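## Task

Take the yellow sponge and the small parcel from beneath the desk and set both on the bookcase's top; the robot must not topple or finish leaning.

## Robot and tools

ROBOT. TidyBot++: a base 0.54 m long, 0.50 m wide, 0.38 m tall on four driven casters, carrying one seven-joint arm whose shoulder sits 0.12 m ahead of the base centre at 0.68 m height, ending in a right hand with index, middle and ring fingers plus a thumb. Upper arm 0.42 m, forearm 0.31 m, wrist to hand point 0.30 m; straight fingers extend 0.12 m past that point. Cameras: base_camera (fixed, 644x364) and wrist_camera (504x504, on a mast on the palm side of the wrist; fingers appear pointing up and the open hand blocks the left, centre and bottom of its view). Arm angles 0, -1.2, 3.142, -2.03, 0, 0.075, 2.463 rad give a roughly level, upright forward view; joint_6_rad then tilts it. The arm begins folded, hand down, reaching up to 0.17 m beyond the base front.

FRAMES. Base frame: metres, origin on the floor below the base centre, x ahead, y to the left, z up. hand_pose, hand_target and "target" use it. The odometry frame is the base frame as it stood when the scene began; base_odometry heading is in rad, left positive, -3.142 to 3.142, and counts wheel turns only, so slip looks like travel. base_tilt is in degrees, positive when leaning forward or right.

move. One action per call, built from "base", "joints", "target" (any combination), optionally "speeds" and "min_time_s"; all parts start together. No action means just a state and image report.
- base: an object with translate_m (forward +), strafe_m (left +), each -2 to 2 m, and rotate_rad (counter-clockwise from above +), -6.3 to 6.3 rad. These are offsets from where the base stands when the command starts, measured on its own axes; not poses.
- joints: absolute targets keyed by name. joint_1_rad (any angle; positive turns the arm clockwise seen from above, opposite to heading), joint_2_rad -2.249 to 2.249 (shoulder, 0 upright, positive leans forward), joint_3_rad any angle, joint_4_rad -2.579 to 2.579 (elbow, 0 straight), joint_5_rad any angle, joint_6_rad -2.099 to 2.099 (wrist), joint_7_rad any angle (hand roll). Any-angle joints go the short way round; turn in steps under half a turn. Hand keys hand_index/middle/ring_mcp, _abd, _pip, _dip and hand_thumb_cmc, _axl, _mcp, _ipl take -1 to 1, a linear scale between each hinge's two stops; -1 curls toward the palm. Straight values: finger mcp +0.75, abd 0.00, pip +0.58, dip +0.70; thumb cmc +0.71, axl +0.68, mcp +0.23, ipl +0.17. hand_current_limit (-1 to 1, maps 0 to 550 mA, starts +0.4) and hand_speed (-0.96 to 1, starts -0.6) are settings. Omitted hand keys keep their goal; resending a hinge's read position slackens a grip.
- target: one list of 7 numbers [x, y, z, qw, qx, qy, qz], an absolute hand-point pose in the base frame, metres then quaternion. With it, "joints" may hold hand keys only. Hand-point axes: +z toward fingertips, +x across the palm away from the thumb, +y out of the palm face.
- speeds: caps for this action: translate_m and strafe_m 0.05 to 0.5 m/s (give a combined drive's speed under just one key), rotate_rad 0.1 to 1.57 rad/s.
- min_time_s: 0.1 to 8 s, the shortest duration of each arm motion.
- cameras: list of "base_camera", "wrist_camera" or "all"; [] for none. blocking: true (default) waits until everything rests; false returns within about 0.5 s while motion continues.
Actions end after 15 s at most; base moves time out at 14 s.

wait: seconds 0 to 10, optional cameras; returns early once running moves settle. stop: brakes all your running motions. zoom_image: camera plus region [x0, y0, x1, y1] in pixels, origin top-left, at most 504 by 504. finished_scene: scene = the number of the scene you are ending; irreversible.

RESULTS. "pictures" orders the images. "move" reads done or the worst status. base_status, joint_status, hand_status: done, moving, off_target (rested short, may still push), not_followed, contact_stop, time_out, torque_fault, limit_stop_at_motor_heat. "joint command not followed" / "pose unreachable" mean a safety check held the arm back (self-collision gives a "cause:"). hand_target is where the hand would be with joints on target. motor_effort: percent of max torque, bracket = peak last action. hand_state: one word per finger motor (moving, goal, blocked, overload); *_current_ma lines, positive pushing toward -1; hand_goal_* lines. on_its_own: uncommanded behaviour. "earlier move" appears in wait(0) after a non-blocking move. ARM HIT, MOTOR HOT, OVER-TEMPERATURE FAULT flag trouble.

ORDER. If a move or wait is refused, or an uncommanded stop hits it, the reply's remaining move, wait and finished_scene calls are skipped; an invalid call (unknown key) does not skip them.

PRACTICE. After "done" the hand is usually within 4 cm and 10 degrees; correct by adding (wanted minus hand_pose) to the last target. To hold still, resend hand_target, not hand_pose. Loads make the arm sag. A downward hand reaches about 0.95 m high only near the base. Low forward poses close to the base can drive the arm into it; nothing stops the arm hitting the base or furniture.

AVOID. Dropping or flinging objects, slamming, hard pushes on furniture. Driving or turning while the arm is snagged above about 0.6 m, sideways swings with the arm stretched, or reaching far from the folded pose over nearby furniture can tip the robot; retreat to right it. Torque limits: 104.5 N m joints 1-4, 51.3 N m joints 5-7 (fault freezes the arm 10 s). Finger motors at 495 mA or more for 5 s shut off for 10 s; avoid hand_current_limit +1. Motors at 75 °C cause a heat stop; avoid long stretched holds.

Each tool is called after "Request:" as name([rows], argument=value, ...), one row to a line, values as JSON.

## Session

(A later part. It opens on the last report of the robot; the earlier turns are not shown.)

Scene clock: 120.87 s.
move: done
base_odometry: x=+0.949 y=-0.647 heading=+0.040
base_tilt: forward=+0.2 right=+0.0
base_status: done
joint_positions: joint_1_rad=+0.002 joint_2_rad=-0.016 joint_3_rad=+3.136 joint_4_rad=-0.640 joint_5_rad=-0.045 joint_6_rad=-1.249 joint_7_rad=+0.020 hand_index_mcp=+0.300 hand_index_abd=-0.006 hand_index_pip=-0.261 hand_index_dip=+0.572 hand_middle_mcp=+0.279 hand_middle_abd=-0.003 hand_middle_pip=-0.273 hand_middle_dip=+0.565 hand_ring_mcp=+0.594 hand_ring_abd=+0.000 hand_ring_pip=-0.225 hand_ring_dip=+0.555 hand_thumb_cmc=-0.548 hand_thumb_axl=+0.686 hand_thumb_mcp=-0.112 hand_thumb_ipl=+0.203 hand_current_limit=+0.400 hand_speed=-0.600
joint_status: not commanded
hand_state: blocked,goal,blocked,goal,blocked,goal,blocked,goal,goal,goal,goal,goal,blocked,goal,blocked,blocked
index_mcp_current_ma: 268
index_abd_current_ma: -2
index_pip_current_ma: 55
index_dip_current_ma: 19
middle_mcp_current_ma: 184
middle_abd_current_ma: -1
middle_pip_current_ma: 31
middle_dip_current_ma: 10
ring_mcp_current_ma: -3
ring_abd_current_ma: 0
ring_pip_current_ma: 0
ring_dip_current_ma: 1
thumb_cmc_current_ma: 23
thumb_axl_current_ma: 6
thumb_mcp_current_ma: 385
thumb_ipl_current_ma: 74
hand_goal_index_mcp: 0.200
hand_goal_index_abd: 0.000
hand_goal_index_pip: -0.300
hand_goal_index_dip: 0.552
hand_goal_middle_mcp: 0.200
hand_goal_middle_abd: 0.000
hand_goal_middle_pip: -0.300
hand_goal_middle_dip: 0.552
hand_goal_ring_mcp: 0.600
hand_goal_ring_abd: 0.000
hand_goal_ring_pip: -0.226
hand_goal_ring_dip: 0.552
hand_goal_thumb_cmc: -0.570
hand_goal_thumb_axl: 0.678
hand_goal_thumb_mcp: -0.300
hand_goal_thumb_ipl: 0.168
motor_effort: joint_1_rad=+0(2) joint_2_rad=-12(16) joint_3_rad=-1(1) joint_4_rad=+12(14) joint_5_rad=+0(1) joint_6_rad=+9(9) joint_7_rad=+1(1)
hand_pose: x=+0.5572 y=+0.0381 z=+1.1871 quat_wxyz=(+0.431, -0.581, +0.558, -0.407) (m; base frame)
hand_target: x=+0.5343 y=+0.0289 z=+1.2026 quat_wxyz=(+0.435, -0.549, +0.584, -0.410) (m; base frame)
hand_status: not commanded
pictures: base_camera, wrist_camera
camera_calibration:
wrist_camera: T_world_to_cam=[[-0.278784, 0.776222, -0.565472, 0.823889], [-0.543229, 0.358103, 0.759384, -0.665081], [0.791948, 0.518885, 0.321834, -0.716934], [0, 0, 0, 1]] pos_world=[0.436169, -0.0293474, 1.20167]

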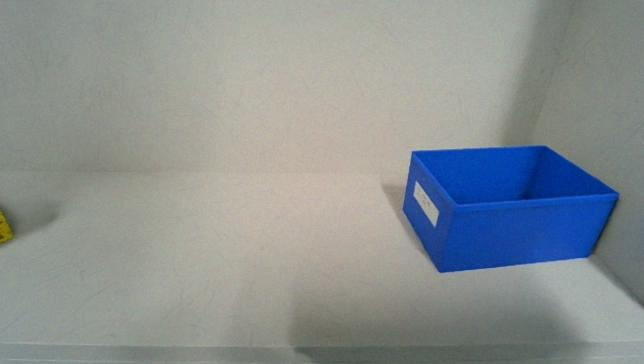

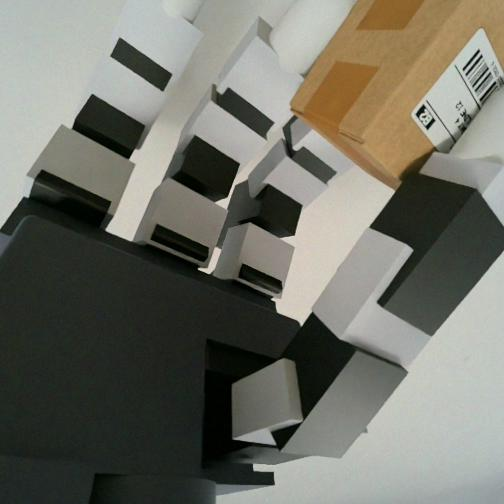

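Request:
move(joints={"joint_2_rad":-0.165,"joint_4_rad":-0.99,"joint_6_rad":-1.06}, min_time_s=2, cameras=["wrist_camera"])

Request:
move(joints={"joint_2_rad":-0.181,"joint_4_rad":-1.035,"joint_6_rad":-1.03}, min_time_s=1)

Request:
move(joints={"joint_2_rad":-0.19,"joint_4_rad":-1.065,"joint_6_rad":-1.01}, min_time_s=1)

Scene clock: 124.43 s.
move: done
base_odometry: x=+0.949 y=-0.647 heading=+0.040
base_tilt: forward=+0.2 right=-0.1
base_status: not commanded
joint_positions: joint_1_rad=+0.002 joint_2_rad=-0.121 joint_3_rad=+3.136 joint_4_rad=-0.962 joint_5_rad=-0.045 joint_6_rad=-1.106 joint_7_rad=+0.020 hand_index_mcp=+0.300 hand_index_abd=-0.006 hand_index_pip=-0.261 hand_index_dip=+0.572 hand_middle_mcp=+0.279 hand_middle_abd=-0.003 hand_middle_pip=-0.273 hand_middle_dip=+0.565 hand_ring_mcp=+0.594 hand_ring_abd=+0.000 hand_ring_pip=-0.225 hand_ring_dip=+0.555 hand_thumb_cmc=-0.548 hand_thumb_axl=+0.686 hand_thumb_mcp=-0.112 hand_thumb_ipl=+0.203 hand_current_limit=+0.400 hand_speed=-0.600
joint_status: all done
hand_state: blocked,goal,blocked,goal,blocked,goal,blocked,goal,goal,goal,goal,goal,blocked,goal,blocked,blocked
index_mcp_current_ma: 268
index_abd_current_ma: -2
index_pip_current_ma: 55
index_dip_current_ma: 19
middle_mcp_current_ma: 184
middle_abd_current_ma: -1
middle_pip_current_ma: 31
middle_dip_current_ma: 10
ring_mcp_current_ma: -3
ring_abd_current_ma: 0
ring_pip_current_ma: 0
ring_dip_current_ma: 1
thumb_cmc_current_ma: 23
thumb_axl_current_ma: 6
thumb_mcp_current_ma: 385
thumb_ipl_current_ma: 74
hand_goal_index_mcp: 0.200
hand_goal_index_abd: 0.000
hand_goal_index_pip: -0.300
hand_goal_index_dip: 0.552
hand_goal_middle_mcp: 0.200
hand_goal_middle_abd: 0.000
hand_goal_middle_pip: -0.300
hand_goal_middle_dip: 0.552
hand_goal_ring_mcp: 0.600
hand_goal_ring_abd: 0.000
hand_goal_ring_pip: -0.226
hand_goal_ring_dip: 0.552
hand_goal_thumb_cmc: -0.570
hand_goal_thumb_axl: 0.678
hand_goal_thumb_mcp: -0.300
hand_goal_thumb_ipl: 0.168
motor_effort: joint_1_rad=-1(1) joint_2_rad=-11(13) joint_3_rad=+0(1) joint_4_rad=+15(16) joint_5_rad=+0(1) joint_6_rad=+8(9) joint_7_rad=+1(1)
hand_pose: x=+0.5506 y=+0.0381 z=+1.1198 quat_wxyz=(+0.410, -0.594, +0.575, -0.385) (m; base frame)
hand_target: x=+0.5417 y=+0.0289 z=+1.1376 quat_wxyz=(+0.428, -0.555, +0.589, -0.403) (m; base frame)
hand_status: not commanded
pictures: wrist_camera
camera_calibration:
wrist_camera: T_world_to_cam=[[-0.316406, 0.779657, -0.540391, 0.776476], [-0.483776, 0.357394, 0.798893, -0.694411], [0.815995, 0.514203, 0.264098, -0.638405], [0, 0, 0, 1]] pos_world=[0.430677, -0.0289365, 1.14296]

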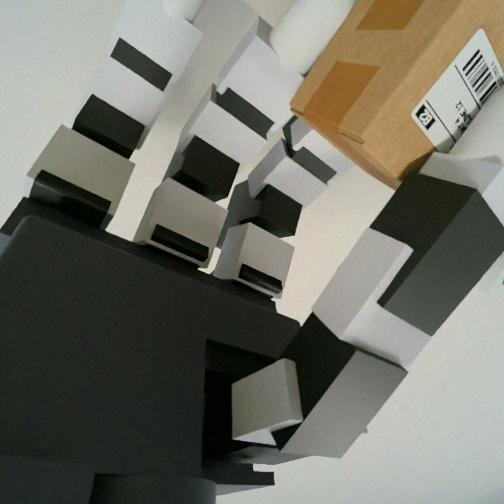

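Scene clock: 125.73 s.
move: done
base_odometry: x=+0.949 y=-0.647 heading=+0.040
base_tilt: forward=+0.2 right=+0.0
base_status: not commanded
joint_positions: joint_1_rad=+0.002 joint_2_rad=-0.137 joint_3_rad=+3.136 joint_4_rad=-1.005 joint_5_rad=-0.045 joint_6_rad=-1.075 joint_7_rad=+0.020 hand_index_mcp=+0.300 hand_index_abd=-0.006 hand_index_pip=-0.261 hand_index_dip=+0.572 hand_middle_mcp=+0.279 hand_middle_abd=-0.003 hand_middle_pip=-0.273 hand_middle_dip=+0.565 hand_ring_mcp=+0.594 hand_ring_abd=+0.000 hand_ring_pip=-0.225 hand_ring_dip=+0.555 hand_thumb_cmc=-0.548 hand_thumb_axl=+0.686 hand_thumb_mcp=-0.112 hand_thumb_ipl=+0.203 hand_current_limit=+0.400 hand_speed=-0.600
joint_status: all done
hand_state: blocked,goal,blocked,goal,blocked,goal,blocked,goal,goal,goal,goal,goal,blocked,goal,blocked,blocked
index_mcp_current_ma: 268
index_abd_current_ma: -2
index_pip_current_ma: 55
index_dip_current_ma: 19
middle_mcp_current_ma: 184
middle_abd_current_ma: -1
middle_pip_current_ma: 31
middle_dip_current_ma: 10
ring_mcp_current_ma: -3
ring_abd_current_ma: 0
ring_pip_current_ma: 0
ring_dip_current_ma: 1
thumb_cmc_current_ma: 23
thumb_axl_current_ma: 6
thumb_mcp_current_ma: 385
thumb_ipl_current_ma: 74
hand_goal_index_mcp: 0.200
hand_goal_index_abd: 0.000
hand_goal_index_pip: -0.300
hand_goal_index_dip: 0.552
hand_goal_middle_mcp: 0.200
hand_goal_middle_abd: 0.000
hand_goal_middle_pip: -0.300
hand_goal_middle_dip: 0.552
hand_goal_ring_mcp: 0.600
hand_goal_ring_abd: 0.000
hand_goal_ring_pip: -0.226
hand_goal_ring_dip: 0.552
hand_goal_thumb_cmc: -0.570
hand_goal_thumb_axl: 0.678
hand_goal_thumb_mcp: -0.300
hand_goal_thumb_ipl: 0.168
motor_effort: joint_1_rad=-1(1) joint_2_rad=-11(12) joint_3_rad=+0(0) joint_4_rad=+15(16) joint_5_rad=+0(1) joint_6_rad=+8(9) joint_7_rad=+0(1)
hand_pose: x=+0.5502 y=+0.0381 z=+1.1134 quat_wxyz=(+0.411, -0.592, +0.575, -0.386) (m; base frame)
hand_target: x=+0.5413 y=+0.0289 z=+1.1299 quat_wxyz=(+0.428, -0.554, +0.589, -0.403) (m; base frame)
hand_status: not commanded
pictures: none

Scene clock: 127.03 s.
move: done
base_odometry: x=+0.949 y=-0.647 heading=+0.040
base_tilt: forward=+0.2 right=-0.1
base_status: not commanded
joint_positions: joint_1_rad=+0.002 joint_2_rad=-0.147 joint_3_rad=+3.136 joint_4_rad=-1.033 joint_5_rad=-0.045 joint_6_rad=-1.054 joint_7_rad=+0.020 hand_index_mcp=+0.300 hand_index_abd=-0.006 hand_index_pip=-0.261 hand_index_dip=+0.572 hand_middle_mcp=+0.279 hand_middle_abd=-0.003 hand_middle_pip=-0.273 hand_middle_dip=+0.565 hand_ring_mcp=+0.594 hand_ring_abd=+0.000 hand_ring_pip=-0.225 hand_ring_dip=+0.555 hand_thumb_cmc=-0.548 hand_thumb_axl=+0.686 hand_thumb_mcp=-0.112 hand_thumb_ipl=+0.203 hand_current_limit=+0.400 hand_speed=-0.600
joint_status: all done
hand_state: blocked,goal,blocked,goal,blocked,goal,blocked,goal,goal,goal,goal,goal,blocked,goal,blocked,blocked
index_mcp_current_ma: 268
index_abd_current_ma: -2
index_pip_current_ma: 55
index_dip_current_ma: 19
middle_mcp_current_ma: 183
middle_abd_current_ma: -1
middle_pip_current_ma: 31
middle_dip_current_ma: 10
ring_mcp_current_ma: -3
ring_abd_current_ma: 0
ring_pip_current_ma: 0
ring_dip_current_ma: 1
thumb_cmc_current_ma: 23
thumb_axl_current_ma: 6
thumb_mcp_current_ma: 385
thumb_ipl_current_ma: 74
hand_goal_index_mcp: 0.200
hand_goal_index_abd: 0.000
hand_goal_index_pip: -0.300
hand_goal_index_dip: 0.552
hand_goal_middle_mcp: 0.200
hand_goal_middle_abd: 0.000
hand_goal_middle_pip: -0.300
hand_goal_middle_dip: 0.552
hand_goal_ring_mcp: 0.600
hand_goal_ring_abd: 0.000
hand_goal_ring_pip: -0.226
hand_goal_ring_dip: 0.552
hand_goal_thumb_cmc: -0.570
hand_goal_thumb_axl: 0.678
hand_goal_thumb_mcp: -0.300
hand_goal_thumb_ipl: 0.168
motor_effort: joint_1_rad=-1(1) joint_2_rad=-11(12) joint_3_rad=+0(1) joint_4_rad=+15(16) joint_5_rad=+0(1) joint_6_rad=+8(9) joint_7_rad=+1(1)
hand_pose: x=+0.5501 y=+0.0380 z=+1.1097 quat_wxyz=(+0.412, -0.591, +0.575, -0.388) (m; base frame)
hand_target: x=+0.5417 y=+0.0289 z=+1.1239 quat_wxyz=(+0.428, -0.555, +0.589, -0.403) (m; base frame)
hand_status: not commanded
pictures: none

Request:
move(joints={"joint_2_rad":-0.199,"joint_4_rad":-1.095,"joint_6_rad":-0.99}, min_time_s=1)

Request:
move(joints={"joint_2_rad":-0.208,"joint_4_rad":-1.12,"joint_6_rad":-0.973}, min_time_s=1, cameras=["wrist_camera"])

Scene clock: 129.17 s.
move: done
base_odometry: x=+0.949 y=-0.647 heading=+0.040
base_tilt: forward=+0.2 right=+0.0
base_status: not commanded
joint_positions: joint_1_rad=+0.002 joint_2_rad=-0.161 joint_3_rad=+3.136 joint_4_rad=-1.058 joint_5_rad=-0.045 joint_6_rad=-1.028 joint_7_rad=+0.020 hand_index_mcp=+0.300 hand_index_abd=-0.006 hand_index_pip=-0.261 hand_index_dip=+0.572 hand_middle_mcp=+0.279 hand_middle_abd=-0.003 hand_middle_pip=-0.273 hand_middle_dip=+0.565 hand_ring_mcp=+0.594 hand_ring_abd=+0.000 hand_ring_pip=-0.225 hand_ring_dip=+0.555 hand_thumb_cmc=-0.548 hand_thumb_axl=+0.686 hand_thumb_mcp=-0.112 hand_thumb_ipl=+0.203 hand_current_limit=+0.400 hand_speed=-0.600
joint_status: all done
hand_state: blocked,goal,blocked,goal,blocked,goal,blocked,goal,goal,goal,goal,goal,blocked,goal,blocked,blocked
index_mcp_current_ma: 268
index_abd_current_ma: -2
index_pip_current_ma: 55
index_dip_current_ma: 19
middle_mcp_current_ma: 183
middle_abd_current_ma: -1
middle_pip_current_ma: 31
middle_dip_current_ma: 10
ring_mcp_current_ma: -3
ring_abd_current_ma: 0
ring_pip_current_ma: 0
ring_dip_current_ma: 1
thumb_cmc_current_ma: 23
thumb_axl_current_ma: 6
thumb_mcp_current_ma: 385
thumb_ipl_current_ma: 74
hand_goal_index_mcp: 0.200
hand_goal_index_abd: 0.000
hand_goal_index_pip: -0.300
hand_goal_index_dip: 0.552
hand_goal_middle_mcp: 0.200
hand_goal_middle_abd: 0.000
hand_goal_middle_pip: -0.300
hand_goal_middle_dip: 0.552
hand_goal_ring_mcp: 0.600
hand_goal_ring_abd: 0.000
hand_goal_ring_pip: -0.226
hand_goal_ring_dip: 0.552
hand_goal_thumb_cmc: -0.570
hand_goal_thumb_axl: 0.678
hand_goal_thumb_mcp: -0.300
hand_goal_thumb_ipl: 0.168
motor_effort: joint_1_rad=-1(1) joint_2_rad=-10(11) joint_3_rad=+0(1) joint_4_rad=+15(16) joint_5_rad=+1(1) joint_6_rad=+7(9) joint_7_rad=+1(2)
hand_pose: x=+0.5494 y=+0.0379 z=+1.1095 quat_wxyz=(+0.417, -0.588, +0.572, -0.392) (m; base frame)
hand_target: x=+0.5420 y=+0.0289 z=+1.1178 quat_wxyz=(+0.428, -0.555, +0.589, -0.403) (m; base frame)
hand_status: not commanded
pictures: none

Scene clock: 130.47 s.
move: done
base_odometry: x=+0.949 y=-0.647 heading=+0.040
base_tilt: forward=+0.2 right=+0.0
base_status: not commanded
joint_positions: joint_1_rad=+0.002 joint_2_rad=-0.173 joint_3_rad=+3.136 joint_4_rad=-1.080 joint_5_rad=-0.045 joint_6_rad=-1.006 joint_7_rad=+0.020 hand_index_mcp=+0.300 hand_index_abd=-0.006 hand_index_pip=-0.261 hand_index_dip=+0.572 hand_middle_mcp=+0.279 hand_middle_abd=-0.003 hand_middle_pip=-0.273 hand_middle_dip=+0.565 hand_ring_mcp=+0.594 hand_ring_abd=+0.000 hand_ring_pip=-0.225 hand_ring_dip=+0.555 hand_thumb_cmc=-0.548 hand_thumb_axl=+0.686 hand_thumb_mcp=-0.112 hand_thumb_ipl=+0.203 hand_current_limit=+0.400 hand_speed=-0.600
joint_status: all done
hand_state: blocked,goal,blocked,goal,blocked,goal,blocked,goal,goal,goal,goal,goal,blocked,goal,blocked,blocked
index_mcp_current_ma: 268
index_abd_current_ma: -2
index_pip_current_ma: 55
index_dip_current_ma: 19
middle_mcp_current_ma: 183
middle_abd_current_ma: -1
middle_pip_current_ma: 31
middle_dip_current_ma: 10
ring_mcp_current_ma: -3
ring_abd_current_ma: 0
ring_pip_current_ma: 0
ring_dip_current_ma: 1
thumb_cmc_current_ma: 23
thumb_axl_current_ma: 6
thumb_mcp_current_ma: 385
thumb_ipl_current_ma: 74
hand_goal_index_mcp: 0.200
hand_goal_index_abd: 0.000
hand_goal_index_pip: -0.300
hand_goal_index_dip: 0.552
hand_goal_middle_mcp: 0.200
hand_goal_middle_abd: 0.000
hand_goal_middle_pip: -0.300
hand_goal_middle_dip: 0.552
hand_goal_ring_mcp: 0.600
hand_goal_ring_abd: 0.000
hand_goal_ring_pip: -0.226
hand_goal_ring_dip: 0.552
hand_goal_thumb_cmc: -0.570
hand_goal_thumb_axl: 0.678
hand_goal_thumb_mcp: -0.300
hand_goal_thumb_ipl: 0.168
motor_effort: joint_1_rad=-1(1) joint_2_rad=-9(11) joint_3_rad=-1(1) joint_4_rad=+14(15) joint_5_rad=+1(1) joint_6_rad=+7(8) joint_7_rad=+1(1)
hand_pose: x=+0.5487 y=+0.0379 z=+1.1094 quat_wxyz=(+0.420, -0.585, +0.570, -0.395) (m; base frame)
hand_target: x=+0.5416 y=+0.0289 z=+1.1134 quat_wxyz=(+0.428, -0.555, +0.589, -0.403) (m; base frame)
hand_status: not commanded
pictures: wrist_camera
camera_calibration:
wrist_camera: T_world_to_cam=[[-0.294993, 0.782237, -0.548712, 0.767841], [-0.509667, 0.356933, 0.78284, -0.654948], [0.808219, 0.510593, 0.293388, -0.66204], [0, 0, 0, 1]] pos_world=[0.427776, -0.028828, 1.12828]

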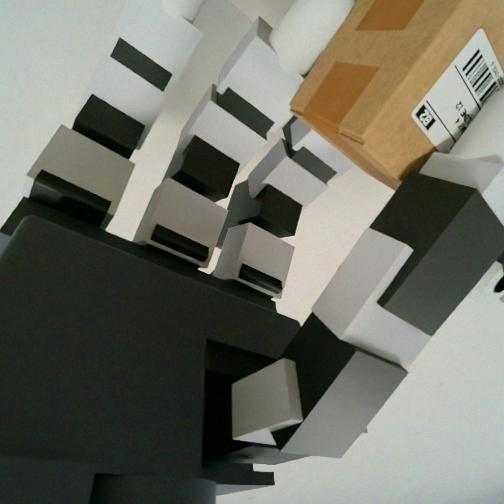

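Request:
move(joints={"hand_index_mcp":0.325,"hand_middle_mcp":0.325,"hand_thumb_mcp":-0.09,"hand_speed":-0.8})

Request:
move(joints={"hand_index_mcp":0.55,"hand_middle_mcp":0.55,"hand_thumb_mcp":0.14,"hand_speed":-0.8}, cameras=["wrist_camera"])

Scene clock: 132.00 s.
move: done
base_odometry: x=+0.949 y=-0.647 heading=+0.040
base_tilt: forward=+0.2 right=+0.0
base_status: not commanded
joint_positions: joint_1_rad=+0.002 joint_2_rad=-0.173 joint_3_rad=+3.136 joint_4_rad=-1.085 joint_5_rad=-0.045 joint_6_rad=-1.006 joint_7_rad=+0.020 hand_index_mcp=+0.327 hand_index_abd=-0.003 hand_index_pip=-0.289 hand_index_dip=+0.557 hand_middle_mcp=+0.321 hand_middle_abd=-0.003 hand_middle_pip=-0.295 hand_middle_dip=+0.555 hand_ring_mcp=+0.594 hand_ring_abd=+0.000 hand_ring_pip=-0.225 hand_ring_dip=+0.555 hand_thumb_cmc=-0.565 hand_thumb_axl=+0.681 hand_thumb_mcp=-0.085 hand_thumb_ipl=+0.176 hand_current_limit=+0.400 hand_speed=-0.800
joint_status: all done
hand_state: goal,goal,goal,goal,goal,goal,goal,goal,goal,goal,goal,goal,goal,goal,goal,goal
index_mcp_current_ma: 0
index_abd_current_ma: -1
index_pip_current_ma: 7
index_dip_current_ma: 2
middle_mcp_current_ma: -2
middle_abd_current_ma: -1
middle_pip_current_ma: 2
middle_dip_current_ma: 1
ring_mcp_current_ma: -3
ring_abd_current_ma: 0
ring_pip_current_ma: 0
ring_dip_current_ma: 1
thumb_cmc_current_ma: 2
thumb_axl_current_ma: 2
thumb_mcp_current_ma: 3
thumb_ipl_current_ma: 7
hand_goal_index_mcp: 0.326
hand_goal_index_abd: 0.000
hand_goal_index_pip: -0.300
hand_goal_index_dip: 0.552
hand_goal_middle_mcp: 0.326
hand_goal_middle_abd: 0.000
hand_goal_middle_pip: -0.300
hand_goal_middle_dip: 0.552
hand_goal_ring_mcp: 0.600
hand_goal_ring_abd: 0.000
hand_goal_ring_pip: -0.226
hand_goal_ring_dip: 0.552
hand_goal_thumb_cmc: -0.570
hand_goal_thumb_axl: 0.678
hand_goal_thumb_mcp: -0.090
hand_goal_thumb_ipl: 0.168
motor_effort: joint_1_rad=-1(1) joint_2_rad=-10(10) joint_3_rad=+0(1) joint_4_rad=+15(15) joint_5_rad=+0(1) joint_6_rad=+7(8) joint_7_rad=+1(1)
hand_pose: x=+0.5486 y=+0.0379 z=+1.1067 quat_wxyz=(+0.419, -0.586, +0.571, -0.394) (m; base frame)
hand_target: x=+0.5416 y=+0.0289 z=+1.1134 quat_wxyz=(+0.428, -0.555, +0.589, -0.403) (m; base frame)
hand_status: not commanded
pictures: none

Scene clock: 132.87 s.
move: done
base_odometry: x=+0.949 y=-0.647 heading=+0.040
base_tilt: forward=+0.2 right=-0.1
base_status: not commanded
joint_positions: joint_1_rad=+0.002 joint_2_rad=-0.173 joint_3_rad=+3.136 joint_4_rad=-1.087 joint_5_rad=-0.045 joint_6_rad=-1.006 joint_7_rad=+0.020 hand_index_mcp=+0.535 hand_index_abd=-0.003 hand_index_pip=-0.297 hand_index_dip=+0.555 hand_middle_mcp=+0.534 hand_middle_abd=-0.003 hand_middle_pip=-0.300 hand_middle_dip=+0.553 hand_ring_mcp=+0.594 hand_ring_abd=+0.000 hand_ring_pip=-0.225 hand_ring_dip=+0.555 hand_thumb_cmc=-0.568 hand_thumb_axl=+0.680 hand_thumb_mcp=+0.136 hand_thumb_ipl=+0.170 hand_current_limit=+0.400 hand_speed=-0.800
joint_status: all done
hand_state: goal,goal,goal,goal,goal,goal,goal,goal,goal,goal,goal,goal,goal,goal,goal,goal
index_mcp_current_ma: -14
index_abd_current_ma: -1
index_pip_current_ma: 1
index_dip_current_ma: 1
middle_mcp_current_ma: -15
middle_abd_current_ma: -1
middle_pip_current_ma: 0
middle_dip_current_ma: 0
ring_mcp_current_ma: -3
ring_abd_current_ma: 0
ring_pip_current_ma: 0
ring_dip_current_ma: 1
thumb_cmc_current_ma: 0
thumb_axl_current_ma: 1
thumb_mcp_current_ma: -2
thumb_ipl_current_ma: 1
hand_goal_index_mcp: 0.550
hand_goal_index_abd: 0.000
hand_goal_index_pip: -0.300
hand_goal_index_dip: 0.552
hand_goal_middle_mcp: 0.550
hand_goal_middle_abd: 0.000
hand_goal_middle_pip: -0.300
hand_goal_middle_dip: 0.552
hand_goal_ring_mcp: 0.600
hand_goal_ring_abd: 0.000
hand_goal_ring_pip: -0.226
hand_goal_ring_dip: 0.552
hand_goal_thumb_cmc: -0.570
hand_goal_thumb_axl: 0.678
hand_goal_thumb_mcp: 0.140
hand_goal_thumb_ipl: 0.168
motor_effort: joint_1_rad=-1(1) joint_2_rad=-10(10) joint_3_rad=+0(1) joint_4_rad=+15(16) joint_5_rad=+0(1) joint_6_rad=+8(8) joint_7_rad=+1(1)
hand_pose: x=+0.5486 y=+0.0379 z=+1.1057 quat_wxyz=(+0.418, -0.587, +0.571, -0.393) (m; base frame)
hand_target: x=+0.5416 y=+0.0289 z=+1.1134 quat_wxyz=(+0.428, -0.555, +0.589, -0.403) (m; base frame)
hand_status: not commanded
pictures: wrist_camera
camera_calibration:
wrist_camera: T_world_to_cam=[[-0.298942, 0.782229, -0.546582, 0.765637], [-0.504041, 0.356924, 0.786478, -0.659221], [0.810294, 0.510611, 0.287576, -0.655652], [0, 0, 0, 1]] pos_world=[0.427877, -0.0288281, 1.1255]

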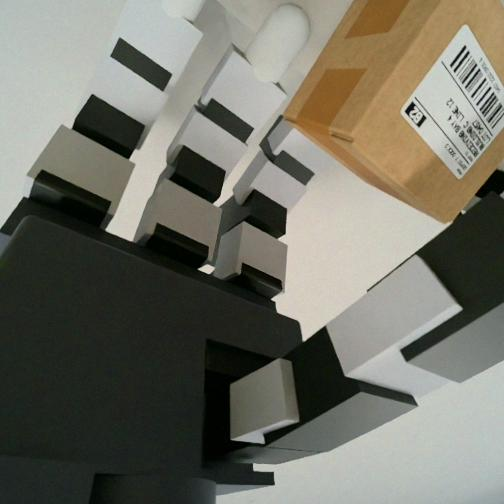

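Request:
move(joints={"joint_2_rad":0.0,"joint_4_rad":-0.6,"joint_6_rad":-1.31,"hand_speed":-0.6}, min_time_s=2)

Request:
move(base={"translate_m":-0.4}, cameras=["all"])

Request:
zoom_image(camera="wrist_camera", region=[150, 0, 504, 250])

Scene clock: 136.43 s.
move: done
base_odometry: x=+0.949 y=-0.647 heading=+0.040
base_tilt: forward=+0.2 right=+0.0
base_status: not commanded
joint_positions: joint_1_rad=+0.002 joint_2_rad=-0.031 joint_3_rad=+3.136 joint_4_rad=-0.642 joint_5_rad=-0.045 joint_6_rad=-1.254 joint_7_rad=+0.020 hand_index_mcp=+0.535 hand_index_abd=-0.003 hand_index_pip=-0.297 hand_index_dip=+0.555 hand_middle_mcp=+0.534 hand_middle_abd=-0.003 hand_middle_pip=-0.300 hand_middle_dip=+0.553 hand_ring_mcp=+0.594 hand_ring_abd=+0.000 hand_ring_pip=-0.225 hand_ring_dip=+0.555 hand_thumb_cmc=-0.568 hand_thumb_axl=+0.680 hand_thumb_mcp=+0.137 hand_thumb_ipl=+0.170 hand_current_limit=+0.400 hand_speed=-0.600
joint_status: all done
hand_state: goal,goal,goal,goal,goal,goal,goal,goal,goal,goal,goal,goal,goal,goal,goal,goal
index_mcp_current_ma: -14
index_abd_current_ma: -1
index_pip_current_ma: 1
index_dip_current_ma: 1
middle_mcp_current_ma: -15
middle_abd_current_ma: -1
middle_pip_current_ma: 0
middle_dip_current_ma: 0
ring_mcp_current_ma: -3
ring_abd_current_ma: 0
ring_pip_current_ma: 0
ring_dip_current_ma: 1
thumb_cmc_current_ma: 0
thumb_axl_current_ma: 1
thumb_mcp_current_ma: -2
thumb_ipl_current_ma: 1
hand_goal_index_mcp: 0.550
hand_goal_index_abd: 0.000
hand_goal_index_pip: -0.300
hand_goal_index_dip: 0.552
hand_goal_middle_mcp: 0.550
hand_goal_middle_abd: 0.000
hand_goal_middle_pip: -0.300
hand_goal_middle_dip: 0.552
hand_goal_ring_mcp: 0.600
hand_goal_ring_abd: 0.000
hand_goal_ring_pip: -0.226
hand_goal_ring_dip: 0.552
hand_goal_thumb_cmc: -0.570
hand_goal_thumb_axl: 0.678
hand_goal_thumb_mcp: 0.140
hand_goal_thumb_ipl: 0.168
motor_effort: joint_1_rad=-1(1) joint_2_rad=-11(12) joint_3_rad=+0(1) joint_4_rad=+13(17) joint_5_rad=+0(1) joint_6_rad=+9(9) joint_7_rad=+1(1)
hand_pose: x=+0.5491 y=+0.0382 z=+1.1913 quat_wxyz=(+0.433, -0.579, +0.556, -0.410) (m; base frame)
hand_target: x=+0.5530 y=+0.0289 z=+1.1830 quat_wxyz=(+0.420, -0.560, +0.594, -0.396) (m; base frame)
hand_status: not commanded
pictures: none

Scene clock: 138.60 s.
move: done
base_odometry: x=+0.549 y=-0.663 heading=+0.041
base_tilt: forward=+0.2 right=+0.0
base_status: done
joint_positions: joint_1_rad=+0.001 joint_2_rad=-0.009 joint_3_rad=+3.136 joint_4_rad=-0.634 joint_5_rad=-0.043 joint_6_rad=-1.259 joint_7_rad=+0.020 hand_index_mcp=+0.536 hand_index_abd=-0.001 hand_index_pip=-0.297 hand_index_dip=+0.555 hand_middle_mcp=+0.535 hand_middle_abd=-0.002 hand_middle_pip=-0.300 hand_middle_dip=+0.553 hand_ring_mcp=+0.593 hand_ring_abd=+0.000 hand_ring_pip=-0.225 hand_ring_dip=+0.555 hand_thumb_cmc=-0.570 hand_thumb_axl=+0.680 hand_thumb_mcp=+0.137 hand_thumb_ipl=+0.170 hand_current_limit=+0.400 hand_speed=-0.600
joint_status: not commanded
hand_state: goal,goal,goal,goal,goal,goal,goal,goal,goal,goal,goal,goal,goal,goal,goal,goal
index_mcp_current_ma: -12
index_abd_current_ma: 0
index_pip_current_ma: 1
index_dip_current_ma: 1
middle_mcp_current_ma: -13
middle_abd_current_ma: 0
middle_pip_current_ma: 0
middle_dip_current_ma: 0
ring_mcp_current_ma: -4
ring_abd_current_ma: 0
ring_pip_current_ma: 0
ring_dip_current_ma: 1
thumb_cmc_current_ma: 0
thumb_axl_current_ma: 1
thumb_mcp_current_ma: -1
thumb_ipl_current_ma: 1
hand_goal_index_mcp: 0.550
hand_goal_index_abd: 0.000
hand_goal_index_pip: -0.300
hand_goal_index_dip: 0.552
hand_goal_middle_mcp: 0.550
hand_goal_middle_abd: 0.000
hand_goal_middle_pip: -0.300
hand_goal_middle_dip: 0.552
hand_goal_ring_mcp: 0.600
hand_goal_ring_abd: 0.000
hand_goal_ring_pip: -0.226
hand_goal_ring_dip: 0.552
hand_goal_thumb_cmc: -0.570
hand_goal_thumb_axl: 0.678
hand_goal_thumb_mcp: 0.140
hand_goal_thumb_ipl: 0.168
motor_effort: joint_1_rad=-1(3) joint_2_rad=-13(18) joint_3_rad=+0(3) joint_4_rad=+13(15) joint_5_rad=+0(2) joint_6_rad=+8(9) joint_7_rad=+0(1)
hand_pose: x=+0.5586 y=+0.0379 z=+1.1841 quat_wxyz=(+0.427, -0.583, +0.560, -0.405) (m; base frame)
hand_target: x=+0.5530 y=+0.0289 z=+1.1830 quat_wxyz=(+0.420, -0.560, +0.594, -0.396) (m; base frame)
hand_status: not commanded
pictures: base_camera, wrist_camera
camera_calibration:
wrist_camera: T_world_to_cam=[[-0.284485, 0.775605, -0.563476, 0.823597], [-0.534755, 0.359444, 0.764747, -0.673029], [0.795679, 0.518881, 0.312502, -0.707915], [0, 0, 0, 1]] pos_world=[0.437669, -0.029546, 1.2]

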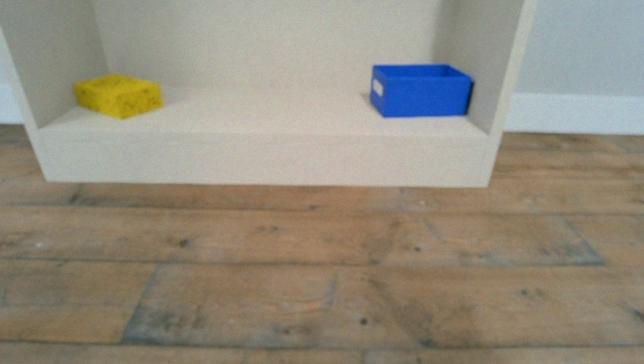

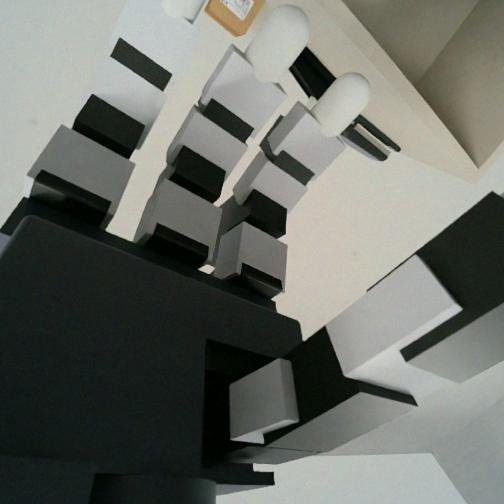

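Scaled by 1.424 from the camera's 504x504 image, which has a finer 720x720 frame.

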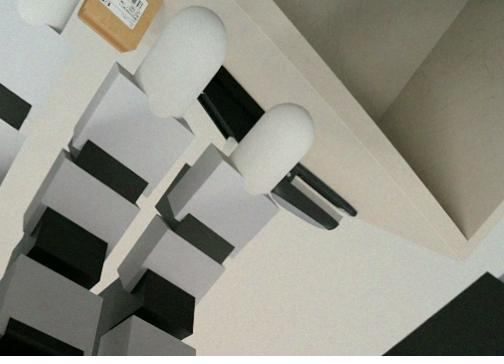

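Request:
move(base={"strafe_m":-0.2}, cameras=["wrist_camera"])

Scene clock: 141.20 s.
move: done
base_odometry: x=+0.557 y=-0.863 heading=+0.040
base_tilt: forward=+0.2 right=+0.0
base_status: done
joint_positions: joint_1_rad=+0.002 joint_2_rad=-0.009 joint_3_rad=+3.136 joint_4_rad=-0.634 joint_5_rad=-0.043 joint_6_rad=-1.259 joint_7_rad=+0.020 hand_index_mcp=+0.536 hand_index_abd=-0.001 hand_index_pip=-0.297 hand_index_dip=+0.555 hand_middle_mcp=+0.535 hand_middle_abd=-0.002 hand_middle_pip=-0.300 hand_middle_dip=+0.553 hand_ring_mcp=+0.593 hand_ring_abd=+0.000 hand_ring_pip=-0.225 hand_ring_dip=+0.555 hand_thumb_cmc=-0.570 hand_thumb_axl=+0.680 hand_thumb_mcp=+0.137 hand_thumb_ipl=+0.170 hand_current_limit=+0.400 hand_speed=-0.600
joint_status: not commanded
hand_state: goal,goal,goal,goal,goal,goal,goal,goal,goal,goal,goal,goal,goal,goal,goal,goal
index_mcp_current_ma: -12
index_abd_current_ma: 0
index_pip_current_ma: 1
index_dip_current_ma: 1
middle_mcp_current_ma: -13
middle_abd_current_ma: 0
middle_pip_current_ma: 0
middle_dip_current_ma: 0
ring_mcp_current_ma: -4
ring_abd_current_ma: 0
ring_pip_current_ma: 0
ring_dip_current_ma: 1
thumb_cmc_current_ma: 0
thumb_axl_current_ma: 1
thumb_mcp_current_ma: -1
thumb_ipl_current_ma: 1
hand_goal_index_mcp: 0.550
hand_goal_index_abd: 0.000
hand_goal_index_pip: -0.300
hand_goal_index_dip: 0.552
hand_goal_middle_mcp: 0.550
hand_goal_middle_abd: 0.000
hand_goal_middle_pip: -0.300
hand_goal_middle_dip: 0.552
hand_goal_ring_mcp: 0.600
hand_goal_ring_abd: 0.000
hand_goal_ring_pip: -0.226
hand_goal_ring_dip: 0.552
hand_goal_thumb_cmc: -0.570
hand_goal_thumb_axl: 0.678
hand_goal_thumb_mcp: 0.140
hand_goal_thumb_ipl: 0.168
motor_effort: joint_1_rad=-1(2) joint_2_rad=-13(13) joint_3_rad=-1(2) joint_4_rad=+13(13) joint_5_rad=+0(2) joint_6_rad=+8(9) joint_7_rad=+1(1)
hand_pose: x=+0.5586 y=+0.0377 z=+1.1840 quat_wxyz=(+0.427, -0.583, +0.560, -0.405) (m; base frame)
hand_target: x=+0.5530 y=+0.0289 z=+1.1830 quat_wxyz=(+0.420, -0.560, +0.594, -0.396) (m; base frame)
hand_status: not commanded
pictures: wrist_camera
camera_calibration:
wrist_camera: T_world_to_cam=[[-0.28415, 0.775796, -0.563382, 0.823419], [-0.534524, 0.359632, 0.76482, -0.673177], [0.795954, 0.518464, 0.312492, -0.707986], [0, 0, 0, 1]] pos_world=[0.43767, -0.0296448, 1.2]

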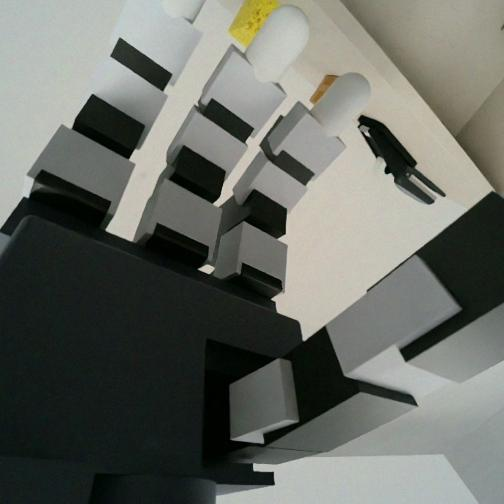

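Both are on top.

Request:
finished_scene(scene=2)

The scene is finished: the task was done.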